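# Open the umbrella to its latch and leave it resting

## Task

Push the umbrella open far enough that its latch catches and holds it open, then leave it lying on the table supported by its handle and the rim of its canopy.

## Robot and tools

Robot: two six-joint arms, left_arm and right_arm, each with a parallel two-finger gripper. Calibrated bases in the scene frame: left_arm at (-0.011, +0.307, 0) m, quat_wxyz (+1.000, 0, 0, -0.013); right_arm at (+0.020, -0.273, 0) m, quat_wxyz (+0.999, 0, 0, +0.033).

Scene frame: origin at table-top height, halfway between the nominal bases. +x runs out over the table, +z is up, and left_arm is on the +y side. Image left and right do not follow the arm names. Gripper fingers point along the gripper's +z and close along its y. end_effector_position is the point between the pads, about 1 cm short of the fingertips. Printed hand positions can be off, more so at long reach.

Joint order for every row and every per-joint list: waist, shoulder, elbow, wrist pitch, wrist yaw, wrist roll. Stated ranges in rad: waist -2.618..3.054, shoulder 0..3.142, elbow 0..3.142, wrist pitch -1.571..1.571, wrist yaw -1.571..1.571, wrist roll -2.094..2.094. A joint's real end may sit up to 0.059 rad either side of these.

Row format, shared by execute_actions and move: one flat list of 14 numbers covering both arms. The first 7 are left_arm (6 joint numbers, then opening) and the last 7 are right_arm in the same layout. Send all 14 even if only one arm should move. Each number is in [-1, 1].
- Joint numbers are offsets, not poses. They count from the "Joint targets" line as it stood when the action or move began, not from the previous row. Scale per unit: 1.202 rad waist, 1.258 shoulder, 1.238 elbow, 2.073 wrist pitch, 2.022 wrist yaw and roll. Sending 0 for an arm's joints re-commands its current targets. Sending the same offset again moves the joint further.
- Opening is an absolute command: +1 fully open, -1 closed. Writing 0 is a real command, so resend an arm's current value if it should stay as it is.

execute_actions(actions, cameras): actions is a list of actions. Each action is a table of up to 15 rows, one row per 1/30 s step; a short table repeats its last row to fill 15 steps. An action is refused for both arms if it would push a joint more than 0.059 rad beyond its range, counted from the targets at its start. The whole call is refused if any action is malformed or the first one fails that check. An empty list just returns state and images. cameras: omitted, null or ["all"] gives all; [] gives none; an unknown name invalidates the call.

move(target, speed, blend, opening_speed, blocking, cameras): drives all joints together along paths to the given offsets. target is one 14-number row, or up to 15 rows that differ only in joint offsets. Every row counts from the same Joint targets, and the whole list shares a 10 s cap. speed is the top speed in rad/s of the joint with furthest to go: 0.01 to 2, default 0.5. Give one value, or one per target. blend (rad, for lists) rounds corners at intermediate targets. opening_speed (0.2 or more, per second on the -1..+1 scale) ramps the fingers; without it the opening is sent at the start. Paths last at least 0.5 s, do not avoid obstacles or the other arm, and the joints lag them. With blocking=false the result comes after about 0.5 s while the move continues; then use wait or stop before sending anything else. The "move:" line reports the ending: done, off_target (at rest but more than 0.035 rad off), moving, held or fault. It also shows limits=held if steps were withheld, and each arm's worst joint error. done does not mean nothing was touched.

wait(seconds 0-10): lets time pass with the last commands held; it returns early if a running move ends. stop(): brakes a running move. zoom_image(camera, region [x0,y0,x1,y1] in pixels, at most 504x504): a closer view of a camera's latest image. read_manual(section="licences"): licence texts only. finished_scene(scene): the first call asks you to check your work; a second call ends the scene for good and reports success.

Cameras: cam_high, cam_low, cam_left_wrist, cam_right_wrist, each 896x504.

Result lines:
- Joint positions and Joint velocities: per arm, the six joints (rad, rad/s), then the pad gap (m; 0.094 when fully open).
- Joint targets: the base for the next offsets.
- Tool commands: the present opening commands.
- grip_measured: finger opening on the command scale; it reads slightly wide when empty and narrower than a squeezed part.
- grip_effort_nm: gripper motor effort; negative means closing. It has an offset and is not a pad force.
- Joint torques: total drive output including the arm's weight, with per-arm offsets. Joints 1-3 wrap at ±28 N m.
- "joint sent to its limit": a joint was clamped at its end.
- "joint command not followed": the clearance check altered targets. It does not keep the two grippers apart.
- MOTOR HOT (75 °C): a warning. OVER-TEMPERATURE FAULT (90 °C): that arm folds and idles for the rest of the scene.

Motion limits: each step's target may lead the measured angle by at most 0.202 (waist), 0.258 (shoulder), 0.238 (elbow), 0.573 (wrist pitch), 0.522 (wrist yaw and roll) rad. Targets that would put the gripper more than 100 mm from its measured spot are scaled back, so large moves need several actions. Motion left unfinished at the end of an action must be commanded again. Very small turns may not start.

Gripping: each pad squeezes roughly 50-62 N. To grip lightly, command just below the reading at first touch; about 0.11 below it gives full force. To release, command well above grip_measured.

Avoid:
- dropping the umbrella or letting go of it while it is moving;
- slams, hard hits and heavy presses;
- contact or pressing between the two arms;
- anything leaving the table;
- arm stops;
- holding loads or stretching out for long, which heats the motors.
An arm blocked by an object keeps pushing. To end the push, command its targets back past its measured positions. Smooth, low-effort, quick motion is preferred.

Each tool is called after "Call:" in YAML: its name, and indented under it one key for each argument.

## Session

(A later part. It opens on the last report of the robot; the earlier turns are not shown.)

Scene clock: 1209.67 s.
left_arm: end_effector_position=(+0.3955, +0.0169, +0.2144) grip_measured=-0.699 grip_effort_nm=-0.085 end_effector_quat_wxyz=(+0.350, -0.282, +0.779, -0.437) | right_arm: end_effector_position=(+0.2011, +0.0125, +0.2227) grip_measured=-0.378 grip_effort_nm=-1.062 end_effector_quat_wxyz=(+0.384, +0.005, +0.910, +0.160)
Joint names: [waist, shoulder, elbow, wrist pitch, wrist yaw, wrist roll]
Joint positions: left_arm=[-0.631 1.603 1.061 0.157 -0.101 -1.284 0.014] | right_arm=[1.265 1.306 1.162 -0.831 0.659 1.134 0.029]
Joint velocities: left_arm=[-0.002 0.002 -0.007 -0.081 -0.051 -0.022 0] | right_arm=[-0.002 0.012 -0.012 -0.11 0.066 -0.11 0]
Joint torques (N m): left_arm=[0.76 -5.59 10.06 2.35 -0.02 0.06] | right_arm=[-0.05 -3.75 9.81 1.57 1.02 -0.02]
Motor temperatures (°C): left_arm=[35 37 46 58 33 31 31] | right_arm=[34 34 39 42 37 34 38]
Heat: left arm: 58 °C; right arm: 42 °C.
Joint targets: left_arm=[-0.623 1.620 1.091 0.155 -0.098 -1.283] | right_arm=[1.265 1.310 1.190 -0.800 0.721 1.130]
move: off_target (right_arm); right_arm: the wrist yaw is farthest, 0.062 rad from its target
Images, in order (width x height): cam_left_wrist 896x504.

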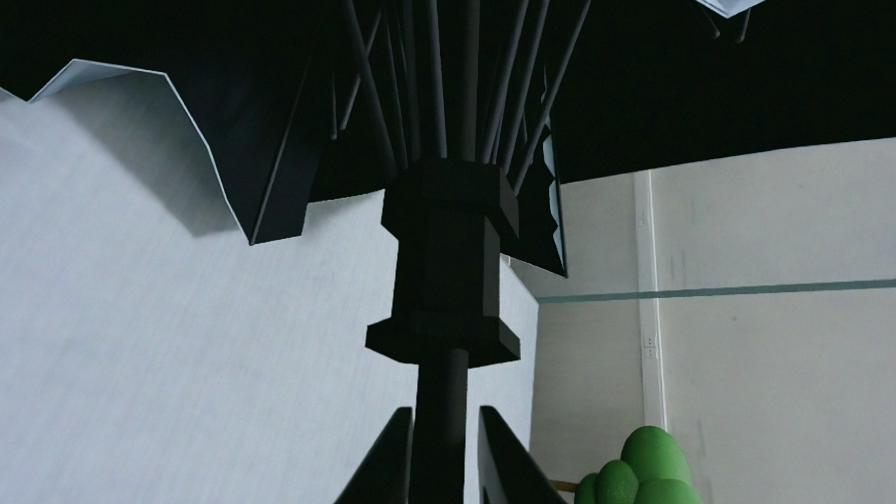

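Call:
move:
  target: [0.0782,0.0731,0.0969,0.0121,-0.0223,0.0134,-0.70,0.0258,-0.004,-0.0032,-0.0251,-0.0554,0,-0.6]
  speed: 0.15
  cameras: ["cam_high","cam_left_wrist"]

Scene clock: 1219.73 s.
left_arm: end_effector_position=(+0.4206, +0.0148, +0.2172) grip_measured=-0.699 grip_effort_nm=-0.076 end_effector_quat_wxyz=(+0.341, -0.273, +0.785, -0.439) | right_arm: end_effector_position=(+0.2027, +0.0112, +0.2238) grip_measured=-0.378 grip_effort_nm=-1.057 end_effector_quat_wxyz=(+0.389, +0.008, +0.908, +0.157)
Joint names: [waist, shoulder, elbow, wrist pitch, wrist yaw, wrist roll]
Joint positions: left_arm=[-0.58 1.68 1.162 0.126 -0.028 -1.255 0.014] | right_arm=[1.265 1.306 1.162 -0.831 0.671 1.136 0.029]
Joint velocities: left_arm=[-0.007 -0.002 0.007 0.007 0.037 -0.037 0] | right_arm=[-0.022 -0.002 -0.002 0.037 0.007 -0.007 0]
Joint torques (N m): left_arm=[4.51 -5.2 11.64 2.94 -1.15 0.03] | right_arm=[3.06 -4.1 9.47 1.08 -0.35 -0.05]
Motor temperatures (°C): left_arm=[35 37 46 58 33 31 31] | right_arm=[34 34 39 42 37 34 38]
Heat: left arm: 58 °C; right arm: 42 °C.
Joint targets: left_arm=[-0.529 1.712 1.211 0.180 -0.143 -1.256] | right_arm=[1.296 1.305 1.186 -0.852 0.608 1.130]
move: off_target (left_arm, right_arm); left_arm: the wrist yaw is farthest, 0.115 rad from its target; right_arm: the wrist yaw is farthest, 0.062 rad from its target
Images, in order (width x height): cam_high 896x504, cam_left_wrist 896x504.

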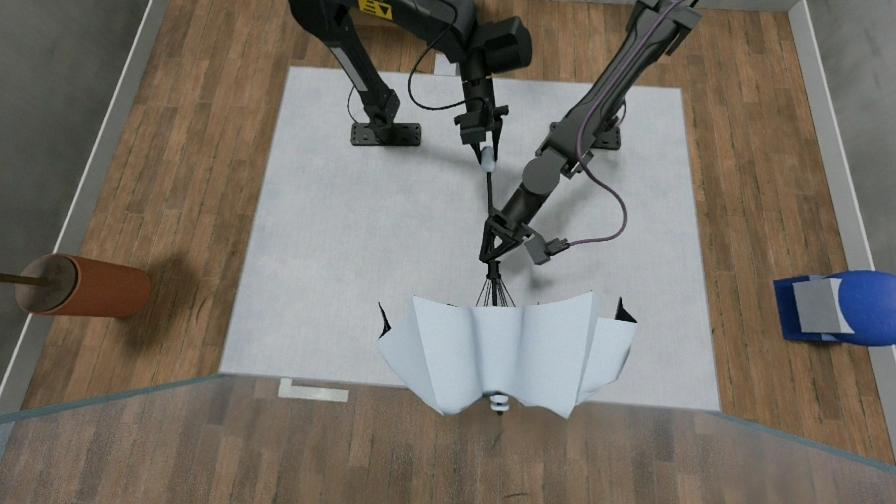

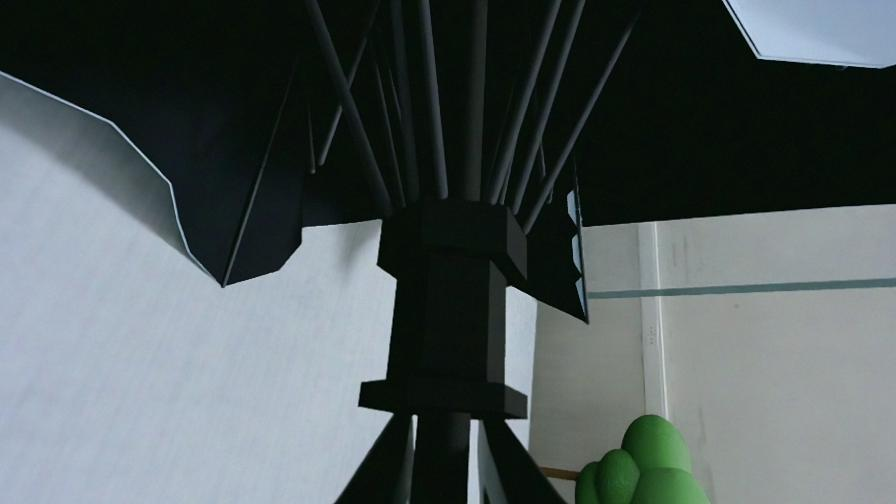

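Call:
move:
  target: [0.0458,0.0493,0.0695,0.0068,-0.0168,0.0064,-0.70,0.0158,-0.0024,-0.0016,-0.015,-0.0326,0,-0.6]
  speed: 0.15
  cameras: ["cam_high","cam_left_wrist"]

Scene clock: 1224.87 s.
left_arm: end_effector_position=(+0.4272, +0.0088, +0.2139) grip_measured=-0.699 grip_effort_nm=-0.081 end_effector_quat_wxyz=(+0.319, -0.255, +0.802, -0.436) | right_arm: end_effector_position=(+0.2031, +0.0080, +0.2229) grip_measured=-0.378 grip_effort_nm=-1.048 end_effector_quat_wxyz=(+0.391, +0.004, +0.908, +0.148)
Joint names: [waist, shoulder, elbow, wrist pitch, wrist yaw, wrist roll]
Joint positions: left_arm=[-0.559 1.721 1.232 0.059 0.042 -1.227 0.014] | right_arm=[1.265 1.306 1.162 -0.846 0.679 1.129 0.029]
Joint velocities: left_arm=[-0.007 0.002 -0.017 0.007 -0.037 0.051 0] | right_arm=[0.022 0.002 0.012 0.007 0.007 -0.095 0.001]
Joint torques (N m): left_arm=[7.42 -4.05 12.96 3.79 -2.16 -0.14] | right_arm=[4.97 -4.3 9.26 0.91 -1.17 0.02]
Motor temperatures (°C): left_arm=[35 37 46 60 34 31 31] | right_arm=[34 34 39 41 37 34 38]
Heat: left arm: 60 °C; right arm: 41 °C.
Joint targets: left_arm=[-0.473 1.774 1.296 0.194 -0.177 -1.243] | right_arm=[1.315 1.302 1.184 -0.883 0.543 1.130]
move: off_target (left_arm, right_arm); left_arm: the wrist yaw is farthest, 0.219 rad from its target; right_arm: the wrist yaw is farthest, 0.137 rad from its target
Images, in order (width x height): cam_high 896x504, cam_left_wrist 896x504.

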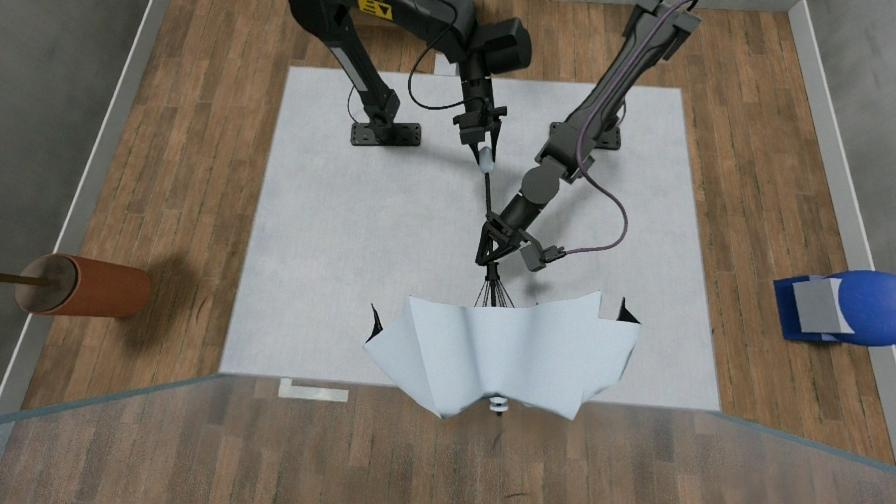

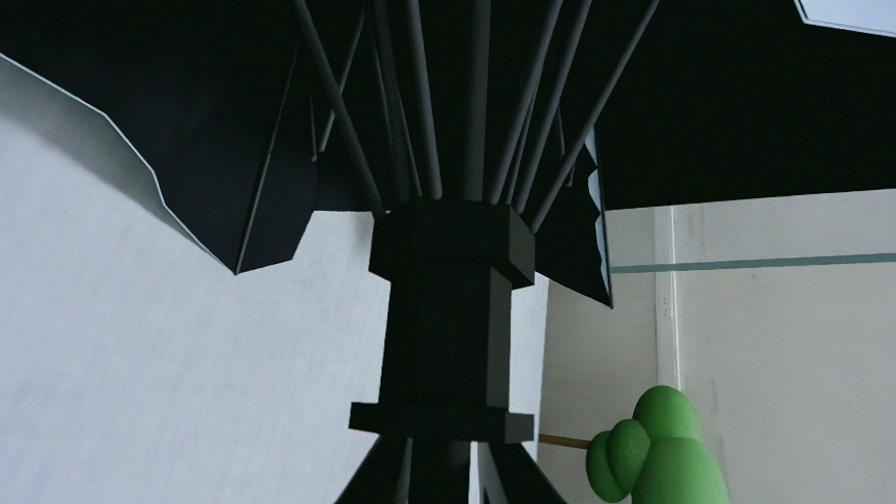

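Call:
wait:
  seconds: 3
  cameras: ["cam_low","cam_left_wrist"]

Scene clock: 1231.13 s.
left_arm: end_effector_position=(+0.4272, +0.0088, +0.2139) grip_measured=-0.699 grip_effort_nm=-0.081 end_effector_quat_wxyz=(+0.319, -0.255, +0.802, -0.436) | right_arm: end_effector_position=(+0.2031, +0.0080, +0.2229) grip_measured=-0.378 grip_effort_nm=-1.057 end_effector_quat_wxyz=(+0.391, +0.004, +0.908, +0.148)
Joint names: [waist, shoulder, elbow, wrist pitch, wrist yaw, wrist roll]
Joint positions: left_arm=[-0.559 1.721 1.232 0.059 0.042 -1.227 0.014] | right_arm=[1.265 1.306 1.162 -0.846 0.679 1.129 0.029]
Joint velocities: left_arm=[-0.017 0.022 -0.002 -0.022 0.007 -0.022 -0.001] | right_arm=[-0.007 -0.002 -0.002 -0.007 -0.066 0.037 0]
Joint torques (N m): left_arm=[7.45 -4.07 12.97 3.78 -2.16 -0.14] | right_arm=[4.98 -4.29 9.25 0.91 -1.16 0.03]
Motor temperatures (°C): left_arm=[36 37 48 64 36 31 31] | right_arm=[34 34 39 41 37 34 38]
Heat: left arm: 64 °C; right arm: 41 °C.
Joint targets: left_arm=[-0.473 1.774 1.296 0.194 -0.177 -1.243] | right_arm=[1.315 1.302 1.184 -0.883 0.543 1.130]
Tool commands: left_gripper/opening=-0.7 right_gripper/opening=-0.6
wait: 3.00 s; at rest from the start
Images, in order (width x height): cam_low 896x504, cam_left_wrist 896x504.

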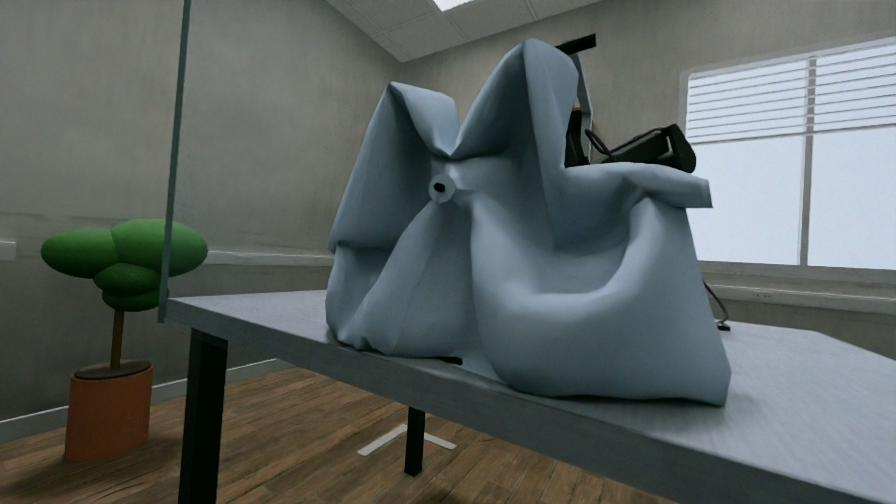

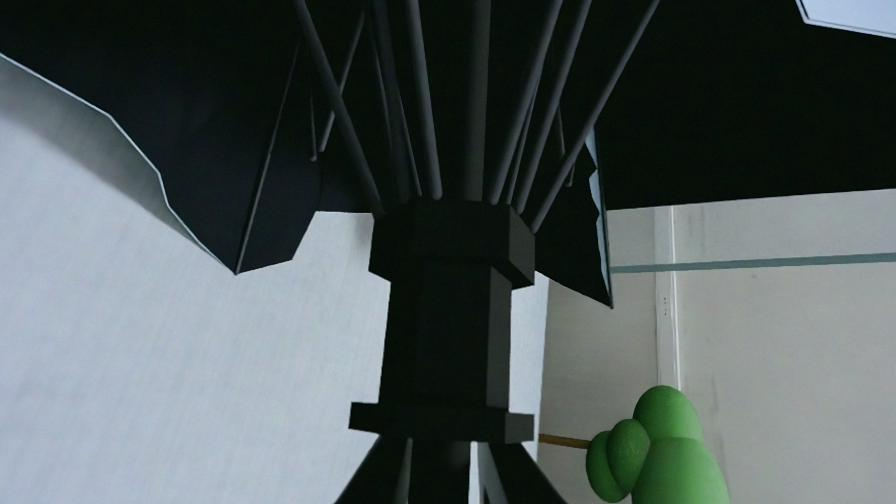

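Call:
execute_actions:
  actions: []

Scene clock: 1246.07 s.
left_arm: end_effector_position=(+0.4272, +0.0088, +0.2139) grip_measured=-0.699 grip_effort_nm=-0.076 end_effector_quat_wxyz=(+0.319, -0.255, +0.802, -0.436) | right_arm: end_effector_position=(+0.2031, +0.0080, +0.2229) grip_measured=-0.378 grip_effort_nm=-1.062 end_effector_quat_wxyz=(+0.391, +0.004, +0.908, +0.148)
Joint names: [waist, shoulder, elbow, wrist pitch, wrist yaw, wrist roll]
Joint positions: left_arm=[-0.559 1.721 1.232 0.059 0.042 -1.227 0.014] | right_arm=[1.265 1.306 1.162 -0.846 0.679 1.129 0.029]
Joint velocities: left_arm=[-0.007 -0.012 -0.002 -0.007 0.051 0.081 0.001] | right_arm=[-0.027 0.007 -0.017 -0.022 0.007 0.007 0]
Joint torques (N m): left_arm=[7.46 -4.07 12.97 3.78 -2.15 -0.14] | right_arm=[4.93 -4.29 9.22 0.92 -1.18 0.02]
Motor temperatures (°C): left_arm=[36 37 50 71 38 31 31] | right_arm=[35 34 39 40 37 34 38]
Heat: left arm: 71 °C; right arm: 40 °C.
Joint targets: left_arm=[-0.473 1.774 1.296 0.194 -0.177 -1.243] | right_arm=[1.315 1.302 1.184 -0.883 0.543 1.130]
Tool commands: left_gripper/opening=-0.7 right_gripper/opening=-0.6

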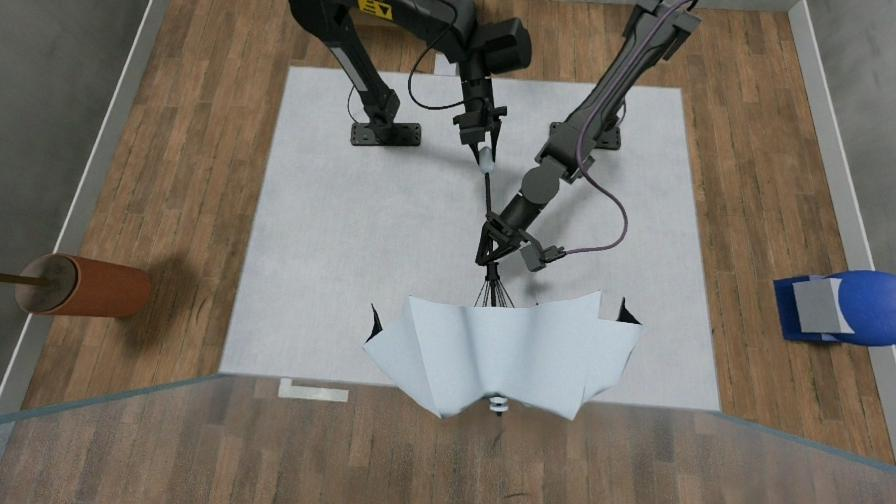

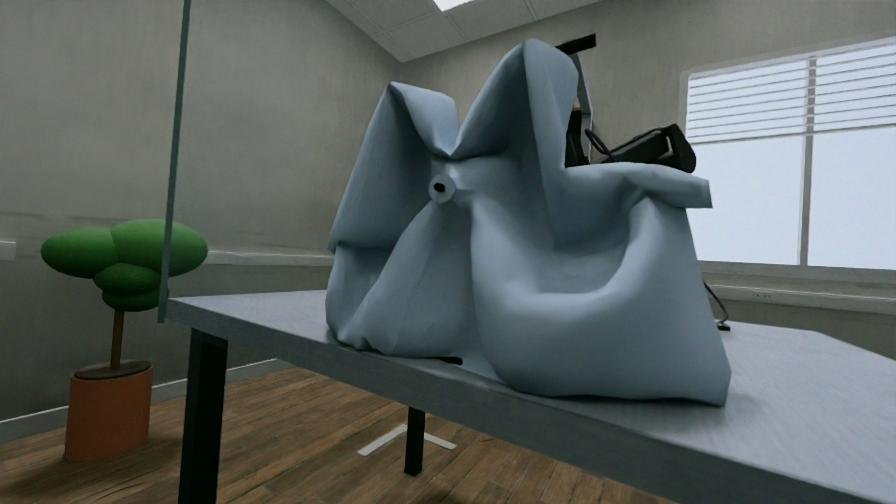

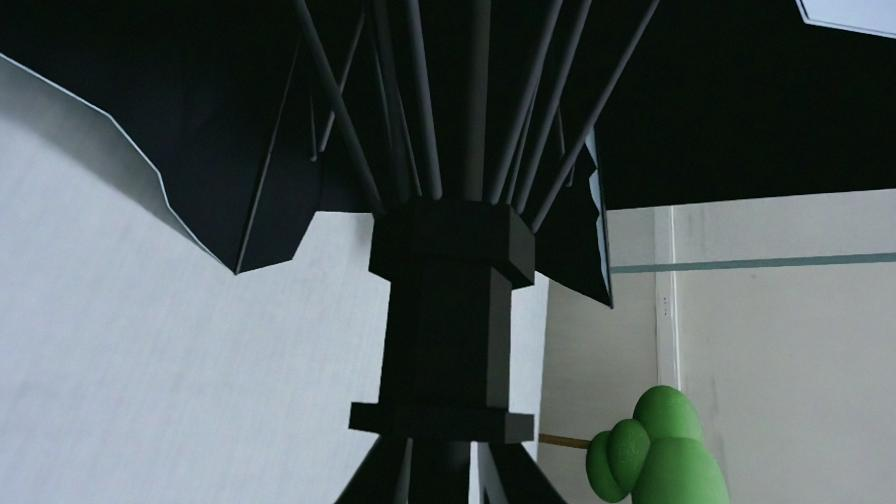

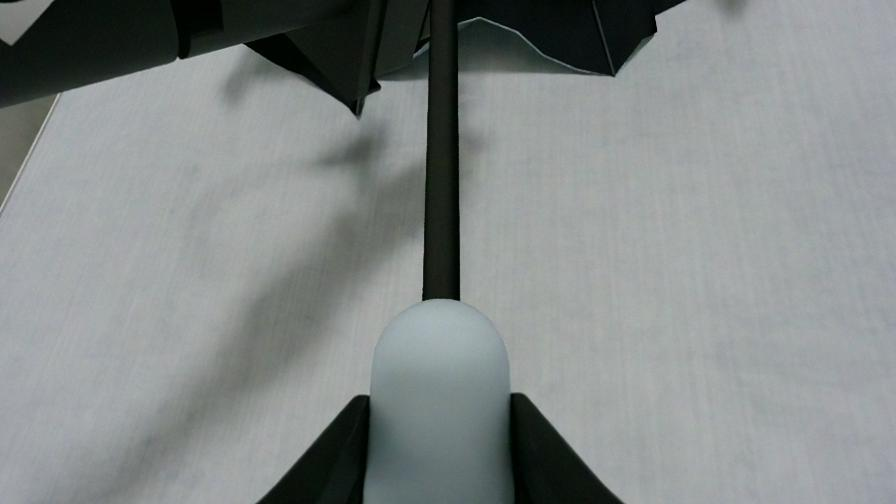

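Call:
move:
  target: [-0.0657, -0.034, -0.037, -0.065, 0.108, 0.008, -0.70, -0.0416, 0.0064, 0.0048, 0.040, 0.088, 0, -0.6]
  speed: 0.3
  cameras: ["cam_left_wrist", "cam_high"]

Scene clock: 1249.27 s.
left_arm: end_effector_position=(+0.4245, +0.0058, +0.2132) grip_measured=-0.699 grip_effort_nm=-0.085 end_effector_quat_wxyz=(+0.311, -0.248, +0.805, -0.440) | right_arm: end_effector_position=(+0.2047, +0.0069, +0.2235) grip_measured=-0.378 grip_effort_nm=-1.062 end_effector_quat_wxyz=(+0.394, +0.006, +0.907, +0.146)
Joint names: [waist, shoulder, elbow, wrist pitch, wrist yaw, wrist roll]
Joint positions: left_arm=[-0.559 1.721 1.232 0.055 0.064 -1.224 0.014] | right_arm=[1.262 1.306 1.162 -0.846 0.686 1.129 0.029]
Joint velocities: left_arm=[0.002 -0.002 0.007 -0.037 0.081 -0.007 0] | right_arm=[-0.002 -0.007 0.002 -0.007 0.007 -0.022 -0.001]
Joint torques (N m): left_arm=[0.61 -7.09 9.13 2.38 -0.22 0.01] | right_arm=[0.28 -3.69 9.73 1.66 0.73 0.04]
Motor temperatures (°C): left_arm=[36 37 50 71 38 31 31] | right_arm=[35 34 39 40 37 34 38]
Heat: left arm: 71 °C; right arm: 40 °C.
Joint targets: left_arm=[-0.552 1.731 1.250 0.059 0.041 -1.227] | right_arm=[1.265 1.310 1.190 -0.800 0.721 1.130]
move: off_target (right_arm); right_arm: the wrist pitch is farthest, 0.046 rad from its target
Images, in order (width x height): cam_high 896x504, cam_left_wrist 896x504.

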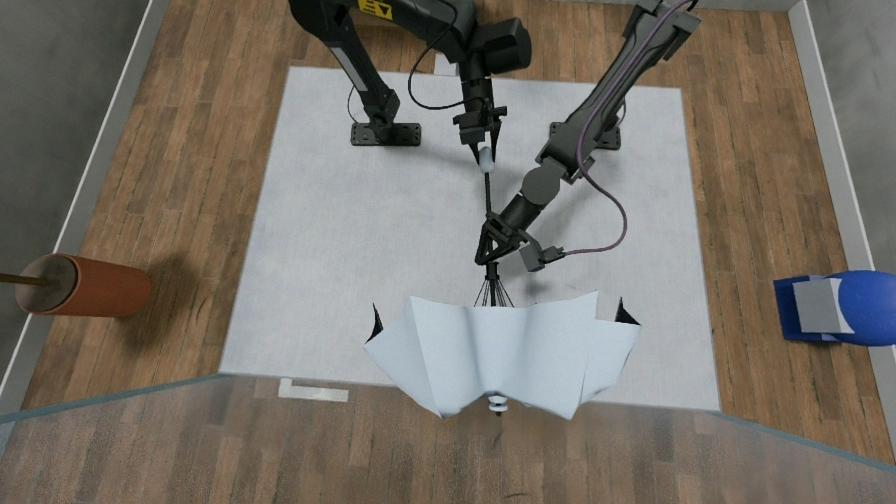

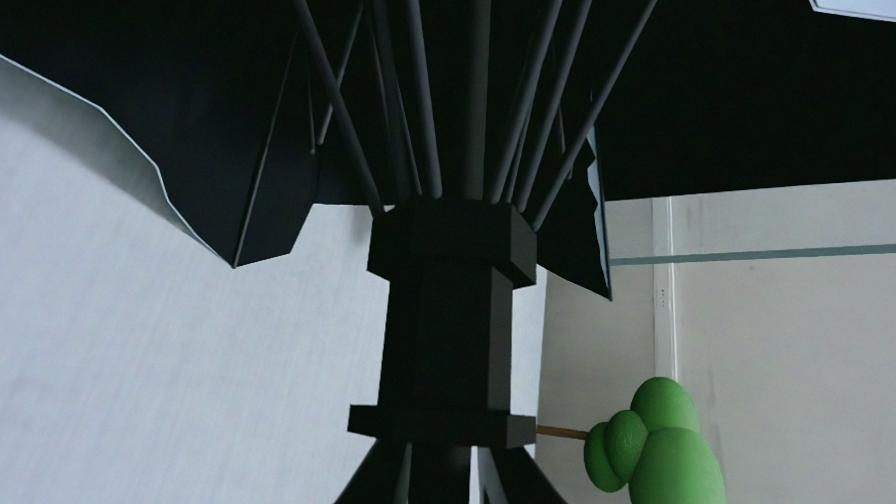

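Call:
execute_actions:
  actions: []
  cameras: []

Scene clock: 1340.37 s.
left_arm: end_effector_position=(+0.4245, +0.0058, +0.2132) grip_measured=-0.699 grip_effort_nm=-0.085 end_effector_quat_wxyz=(+0.311, -0.248, +0.805, -0.440) | right_arm: end_effector_position=(+0.2047, +0.0069, +0.2235) grip_measured=-0.378 grip_effort_nm=-1.057 end_effector_quat_wxyz=(+0.394, +0.006, +0.907, +0.146)
Joint names: [waist, shoulder, elbow, wrist pitch, wrist yaw, wrist roll]
Joint positions: left_arm=[-0.559 1.721 1.232 0.055 0.064 -1.224 0.014] | right_arm=[1.262 1.306 1.162 -0.846 0.686 1.129 0.029]
Joint velocities: left_arm=[0.002 0.002 -0.012 -0.051 -0.022 0.022 0] | right_arm=[0.002 0.007 0.017 0.066 -0.022 0.037 -0.001]
Joint torques (N m): left_arm=[0.58 -7.08 9.14 2.38 -0.23 0.01] | right_arm=[0.29 -3.69 9.8 1.66 0.73 0.02]
Motor temperatures (°C): left_arm=[35 37 47 60 34 31 31] | right_arm=[34 34 39 42 36 34 38]
Heat: left arm: 60 °C; right arm: 42 °C.
Joint targets: left_arm=[-0.552 1.731 1.250 0.059 0.041 -1.227] | right_arm=[1.265 1.310 1.190 -0.800 0.721 1.130]
Tool commands: left_gripper/opening=-0.7 right_gripper/opening=-0.6
No camera images: "cameras" was empty.

Call:
move:
  target:
    - [0.0091, -0.2146, -0.1341, -0.0560, 0.0198, 0.0054, -0.5, 0, 0, 0, 0, 0, 0, -0.6]
    - [0.0322, -0.4454, -0.1989, -0.1578, 0.0323, 0.0111, -0.5, 0, 0, 0, 0, 0, 0, -0.6]
  speed: 0.3
  blend: 0.05
  opening_speed: 1.0
  cameras: ["cam_left_wrist", "cam_high"]

Scene clock: 1445.27 s.
left_arm: end_effector_position=(+0.3209, +0.0841, +0.2863) grip_measured=-0.501 grip_effort_nm=0.061 end_effector_quat_wxyz=(+0.316, -0.247, +0.797, -0.451) | right_arm: end_effector_position=(+0.2044, +0.0080, +0.2236) grip_measured=-0.378 grip_effort_nm=-1.062 end_effector_quat_wxyz=(+0.393, +0.006, +0.908, +0.149)
Joint names: [waist, shoulder, elbow, wrist pitch, wrist yaw, wrist roll]
Joint positions: left_arm=[-0.521 1.184 1.027 -0.249 0.103 -1.217 0.023] | right_arm=[1.262 1.306 1.162 -0.841 0.682 1.129 0.029]
Joint velocities: left_arm=[-0.002 0.002 -0.007 0.066 0.066 0.007 -0.001] | right_arm=[-0.022 -0.007 0.002 0.037 -0.007 -0.007 -0.001]
Joint torques (N m): left_arm=[0.72 -4.53 6.09 2.17 0.05 0.17] | right_arm=[0.34 -3.67 9.74 1.63 0.8 0.02]
Motor temperatures (°C): left_arm=[35 37 46 58 33 31 30] | right_arm=[34 34 39 43 35 34 38]
Heat: left arm: 58 °C; right arm: 43 °C.
Joint targets: left_arm=[-0.514 1.171 1.004 -0.268 0.106 -1.205] | right_arm=[1.265 1.310 1.190 -0.800 0.721 1.130]
move: off_target (right_arm); right_arm: the wrist pitch is farthest, 0.041 rad from its target
Images, in order (width x height): cam_high 896x504, cam_left_wrist 896x504.

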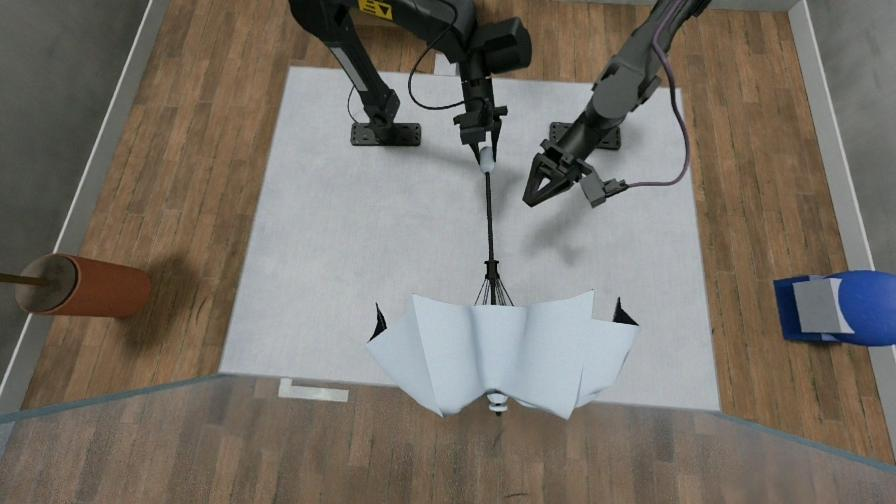

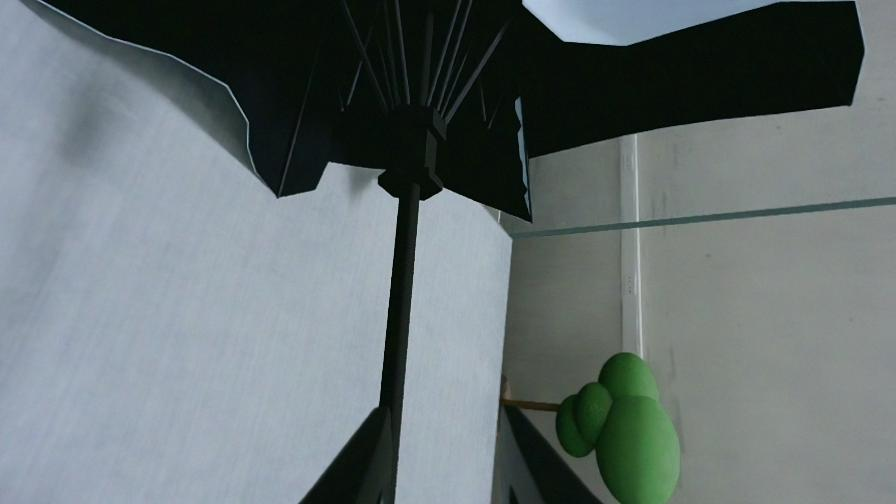

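Call:
move:
  target: [0.2496, 0, 0, 0, 0, 0, -0.5, 0.1231, -0.0052, -0.1373, 0.1158, 0.2047, 0.0045, -0.6]
  speed: 0.25

Scene clock: 1451.77 s.
left_arm: end_effector_position=(+0.3718, +0.1924, +0.2861) grip_measured=-0.501 grip_effort_nm=0.051 end_effector_quat_wxyz=(+0.379, -0.364, +0.751, -0.399) | right_arm: end_effector_position=(+0.2021, +0.0160, +0.2425) grip_measured=-0.378 grip_effort_nm=-1.067 end_effector_quat_wxyz=(+0.530, +0.030, +0.832, +0.162)
Joint names: [waist, shoulder, elbow, wrist pitch, wrist yaw, wrist roll]
Joint positions: left_arm=[-0.22 1.184 1.027 -0.25 0.105 -1.216 0.023] | right_arm=[1.407 1.306 1.034 -0.604 1.043 1.136 0.029]
Joint velocities: left_arm=[0.012 0.007 -0.012 -0.037 0.037 0.037 0.001] | right_arm=[-0.007 0.002 -0.017 -0.007 0.066 0.022 0]
Joint torques (N m): left_arm=[0.57 -4.53 6.12 2.17 0.02 0.17] | right_arm=[0.58 -4.26 6.15 1.66 1.42 0.05]
Motor temperatures (°C): left_arm=[35 37 46 58 33 31 30] | right_arm=[34 34 39 43 35 34 38]
Heat: left arm: 58 °C; right arm: 43 °C.
Joint targets: left_arm=[-0.214 1.171 1.004 -0.268 0.106 -1.205] | right_arm=[1.413 1.303 1.020 -0.560 1.134 1.139]
move: off_target (right_arm); right_arm: the wrist yaw is farthest, 0.092 rad from its target

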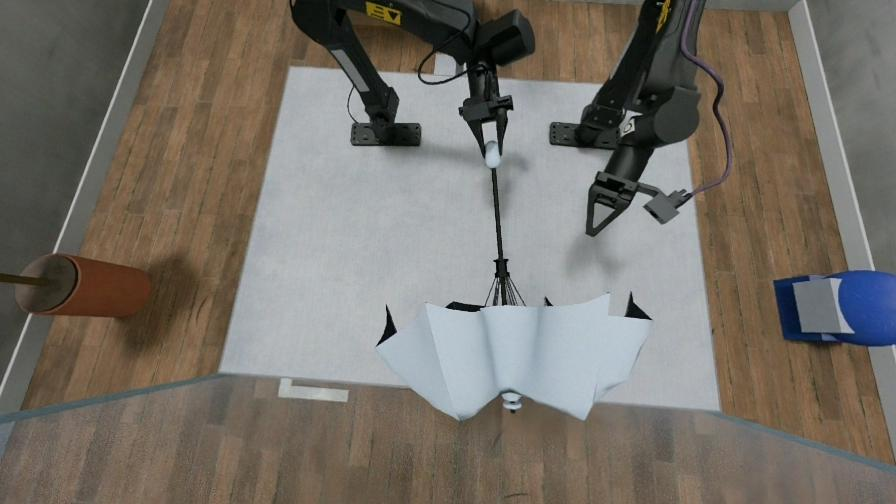

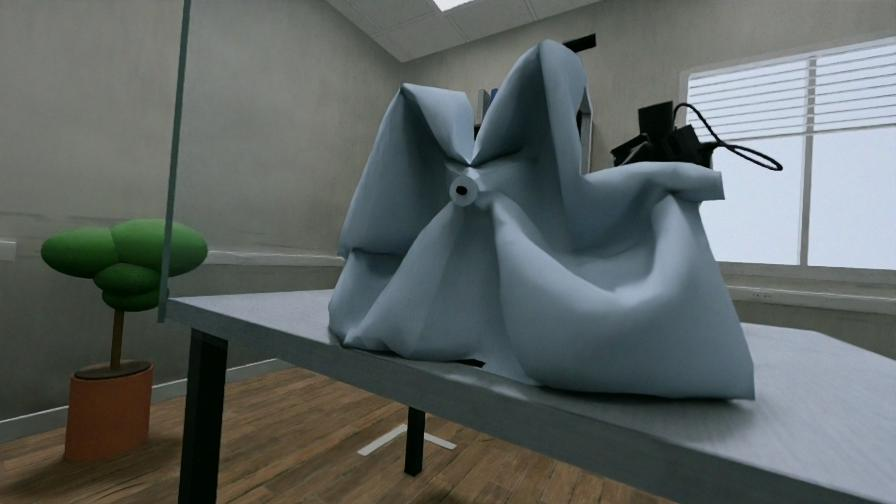

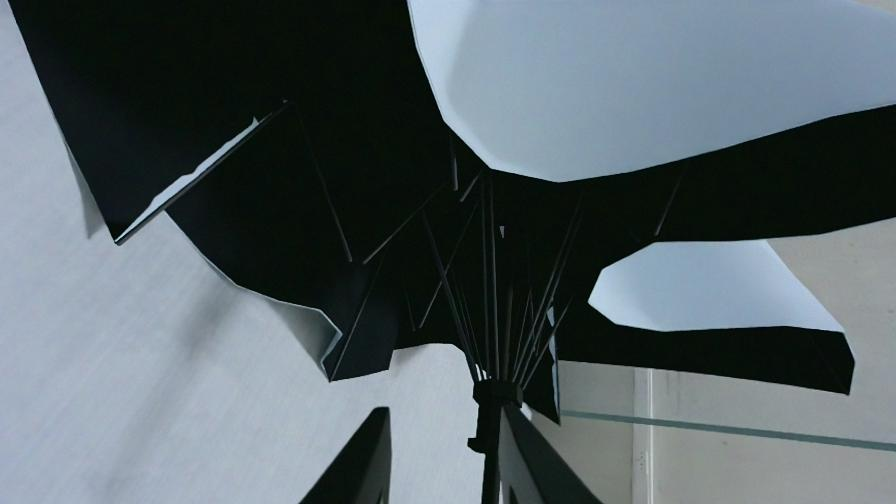

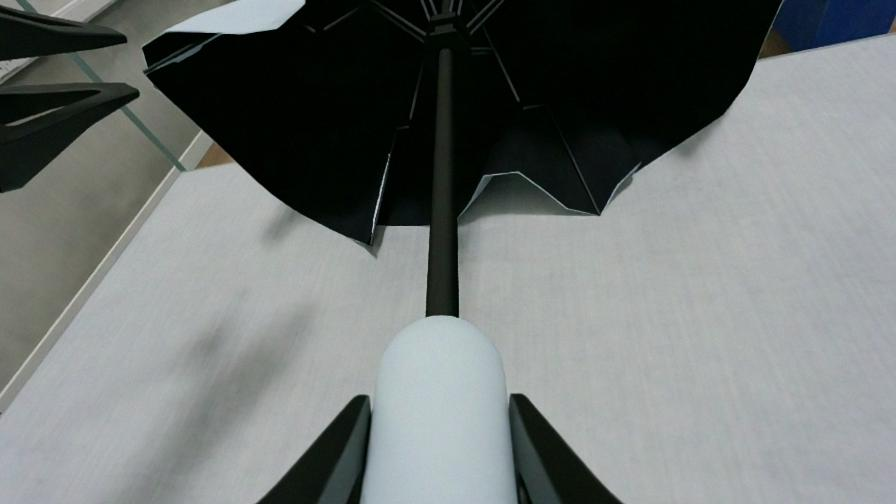

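Call:
move:
  target: [0, 0, 0, 0, 0, 0, -0.5, 0.02995, 0.2337, 0.2423, -0.1544, 0.0673, 0.1721, -0.6]
  speed: 0.25
  cameras: ["cam_high"]

Call:
move:
  target: [0, 0, 0, 0, 0, 0, -0.5, 0.0133, 0.2536, 0.3231, -0.2195, 0.0197, 0.1924, -0.6]
  speed: 0.25

Scene clock: 1460.27 s.
left_arm: end_effector_position=(+0.3717, +0.1924, +0.2860) grip_measured=-0.501 grip_effort_nm=0.056 end_effector_quat_wxyz=(+0.379, -0.364, +0.751, -0.399) | right_arm: end_effector_position=(+0.2021, +0.0470, +0.2345) grip_measured=-0.378 grip_effort_nm=-1.067 end_effector_quat_wxyz=(+0.548, +0.096, +0.822, +0.124)
Joint names: [waist, shoulder, elbow, wrist pitch, wrist yaw, wrist roll]
Joint positions: left_arm=[-0.22 1.184 1.027 -0.25 0.105 -1.216 0.023] | right_arm=[1.444 1.587 1.278 -0.865 1.159 1.482 0.029]
Joint velocities: left_arm=[-0.022 -0.002 -0.017 -0.037 0.007 -0.037 0] | right_arm=[0.007 -0.027 0.017 0.007 -0.022 -0.037 0]
Joint torques (N m): left_arm=[0.58 -4.55 6.09 2.17 0.02 0.17] | right_arm=[0.42 -5.31 10.74 0.77 1.8 0.06]
Motor temperatures (°C): left_arm=[35 37 45 57 33 31 30] | right_arm=[34 34 39 43 36 34 38]
Heat: left arm: 57 °C; right arm: 43 °C.
Joint targets: left_arm=[-0.214 1.171 1.004 -0.268 0.106 -1.205] | right_arm=[1.449 1.597 1.320 -0.881 1.271 1.487]
move: off_target (right_arm); right_arm: the wrist yaw is farthest, 0.111 rad from its target
Images, in order (width x height): cam_high 896x504.

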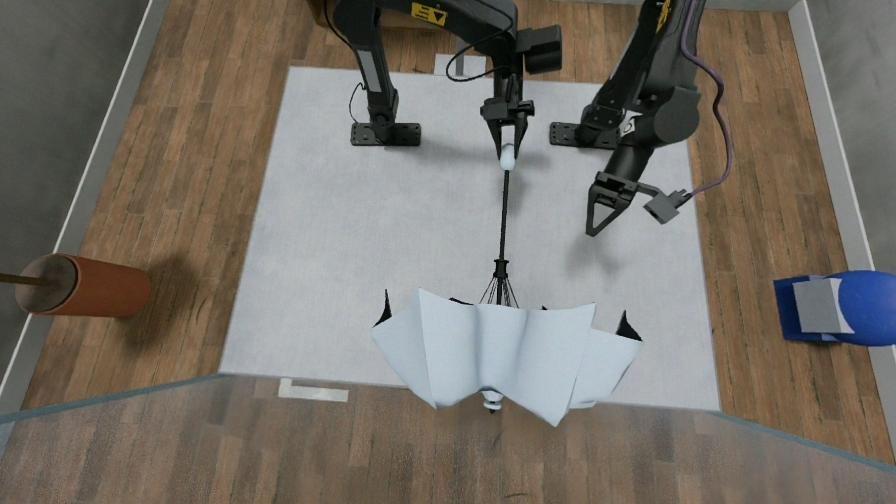

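Scene clock: 1462.73 s.
left_arm: end_effector_position=(+0.3717, +0.1924, +0.2860) grip_measured=-0.501 grip_effort_nm=0.061 end_effector_quat_wxyz=(+0.379, -0.364, +0.751, -0.399) | right_arm: end_effector_position=(+0.2010, +0.0833, +0.2387) grip_measured=-0.378 grip_effort_nm=-1.067 end_effector_quat_wxyz=(+0.556, +0.155, +0.812, +0.092)
Joint names: [waist, shoulder, elbow, wrist pitch, wrist yaw, wrist roll]
Joint positions: left_arm=[-0.22 1.184 1.027 -0.25 0.105 -1.216 0.023] | right_arm=[1.46 1.9 1.682 -1.303 1.196 1.87 0.029]
Joint velocities: left_arm=[0.002 0.007 -0.002 0.051 0.037 0.022 -0.001] | right_arm=[-0.007 -0.002 -0.007 -0.022 0.007 0.007 0]
Joint torques (N m): left_arm=[0.57 -4.53 6.11 2.17 0.03 0.17] | right_arm=[0.44 -7.06 9.95 0.15 1.87 0.07]
Motor temperatures (°C): left_arm=[35 37 45 57 33 31 30] | right_arm=[34 34 39 42 36 34 38]
Heat: left arm: 57 °C; right arm: 42 °C.
Joint targets: left_arm=[-0.214 1.171 1.004 -0.268 0.106 -1.205] | right_arm=[1.465 1.916 1.720 -1.335 1.310 1.876]
move: off_target (right_arm); right_arm: the wrist yaw is farthest, 0.115 rad from its target

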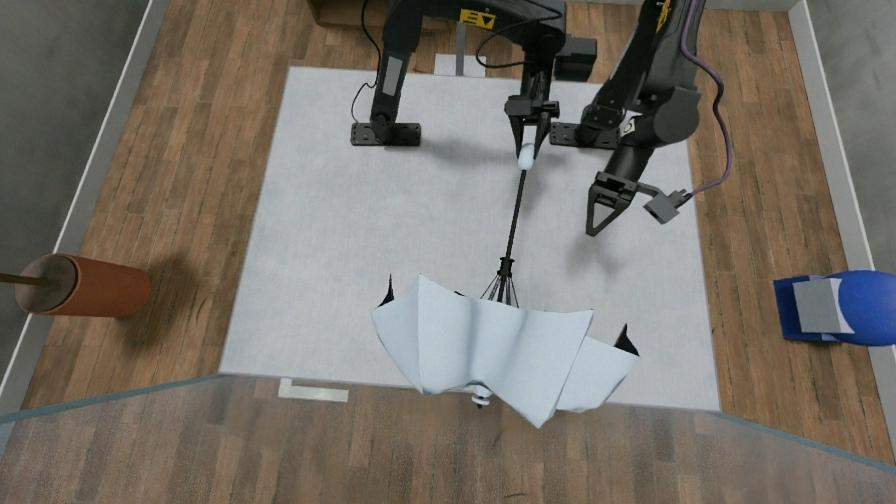

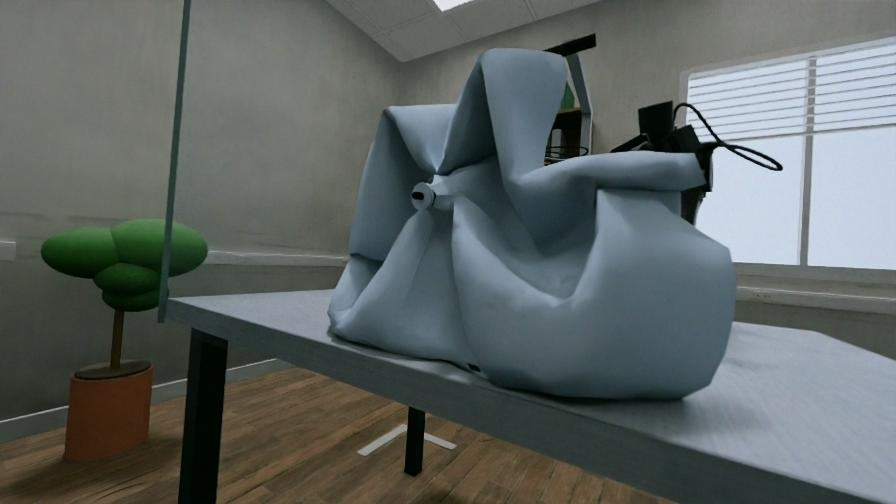

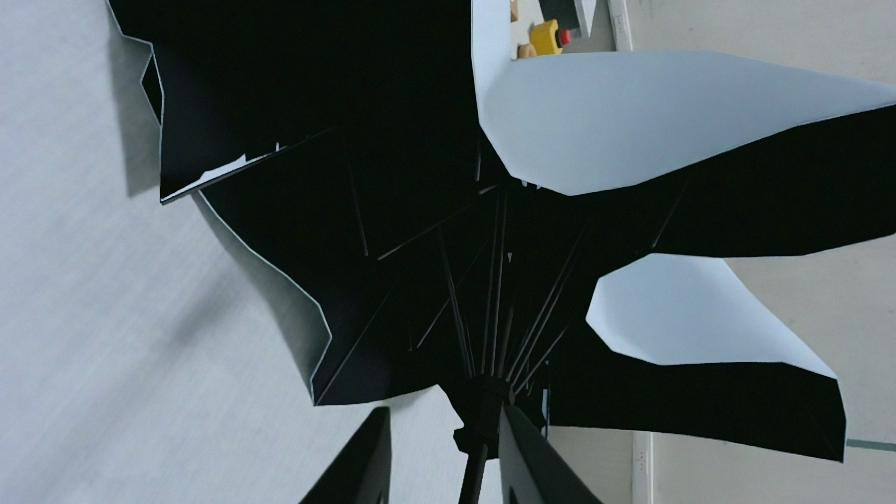

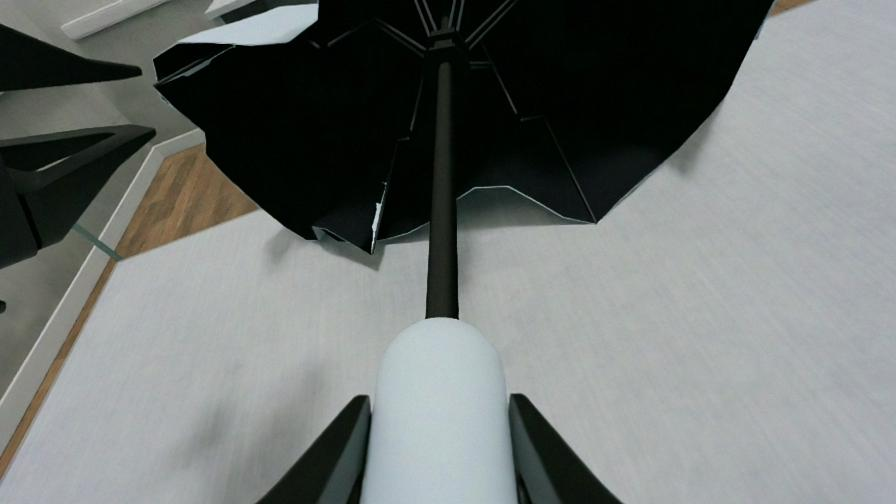

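Call:
zoom_image:
  camera: "cam_left_wrist"
  region: [360, 340, 600, 504]

Call:
zoom_image:
  camera: "cam_high"
  region: [420, 120, 600, 420]

Scaled by 2.100 from the camera's 896x504 image, which has a finer 1280x720 frame.

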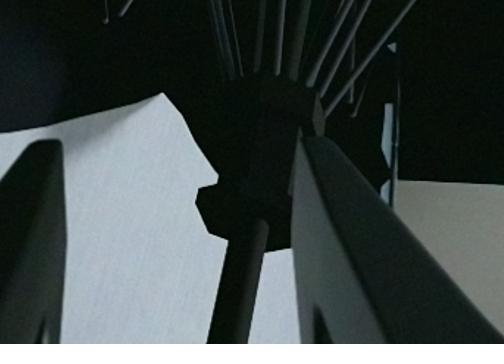

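Scaled by 1.680 from the camera's 896x504 image, which has a finer 1280x720 frame.

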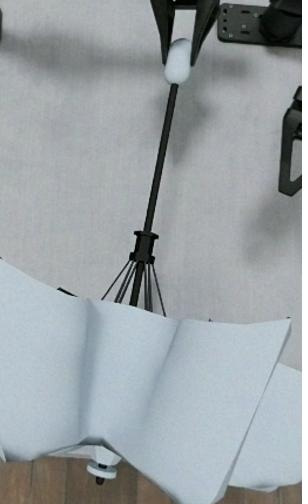

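Call:
move:
  target: [-0.1963, 0.1057, -0.4099, 0.4727, 0.0406, -0.1953, -0.5, 0, 0, 0, 0, 0, 0, -0.6]
  speed: 0.5
  cameras: ["cam_high", "cam_left_wrist"]

Scene clock: 1537.23 s.
left_arm: end_effector_position=(+0.3398, +0.0934, +0.2252) grip_measured=-0.501 grip_effort_nm=0.056 end_effector_quat_wxyz=(+0.289, -0.338, +0.649, -0.618) | right_arm: end_effector_position=(+0.2011, +0.0830, +0.2390) grip_measured=-0.378 grip_effort_nm=-1.062 end_effector_quat_wxyz=(+0.557, +0.155, +0.811, +0.091)
Joint names: [waist, shoulder, elbow, wrist pitch, wrist yaw, wrist roll]
Joint positions: left_arm=[-0.444 1.295 0.514 0.71 0.183 -1.601 0.023] | right_arm=[1.46 1.9 1.682 -1.306 1.198 1.871 0.029]
Joint velocities: left_arm=[-0.012 -0.002 -0.012 0.022 0.007 -0.022 0] | right_arm=[-0.007 -0.007 -0.007 0.037 0.007 0.007 -0.001]
Joint torques (N m): left_arm=[-0.51 -3.21 5.76 2.45 0.05 0.08] | right_arm=[0.49 -7.01 9.89 0.18 1.84 0.07]
Motor temperatures (°C): left_arm=[34 36 44 55 32 31 30] | right_arm=[34 35 39 37 40 34 38]
Heat: left arm: 55 °C; right arm: 40 °C.
Joint targets: left_arm=[-0.450 1.304 0.497 0.712 0.189 -1.600] | right_arm=[1.465 1.916 1.720 -1.336 1.310 1.876]
move: off_target (right_arm); right_arm: the wrist yaw is farthest, 0.112 rad from its target
Images, in order (width x height): cam_high 896x504, cam_left_wrist 896x504.

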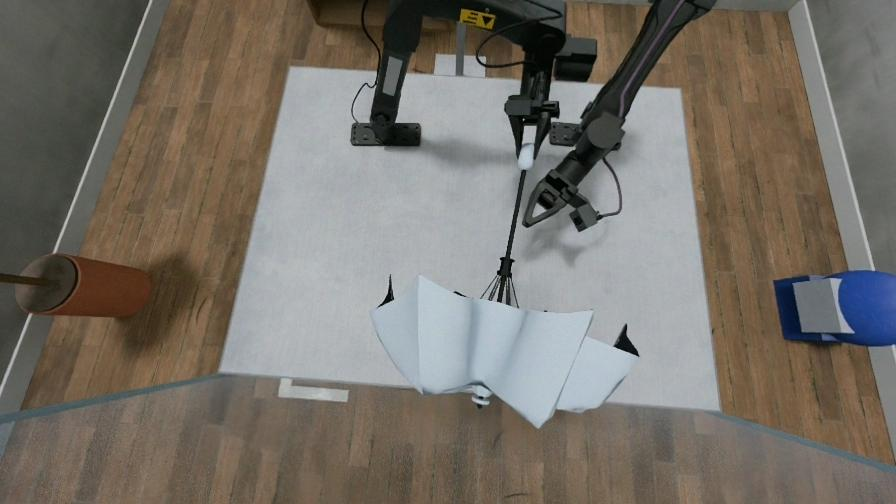

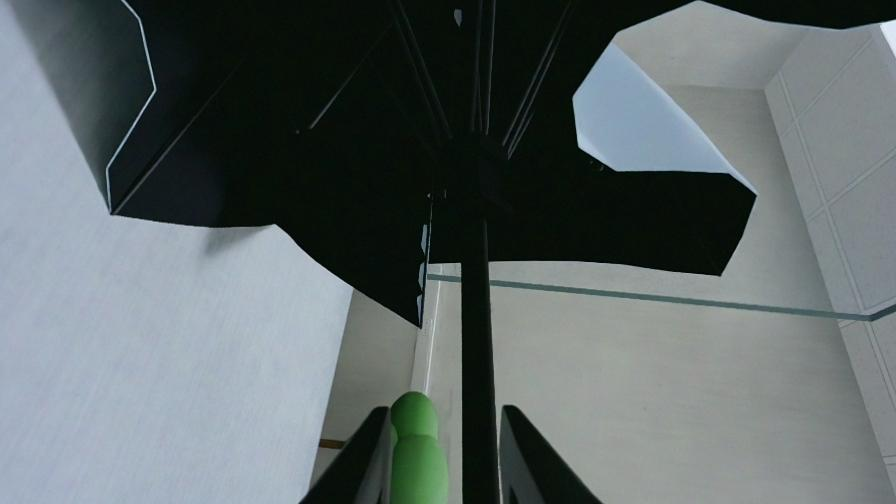

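Call:
zoom_image:
  camera: "cam_left_wrist"
  region: [400, 160, 560, 504]

Scaled by 1.465 from the camera's 896x504 image, which has a finer 1280x720 frame.

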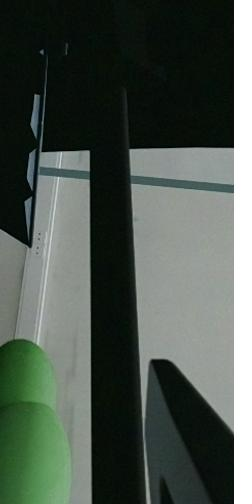

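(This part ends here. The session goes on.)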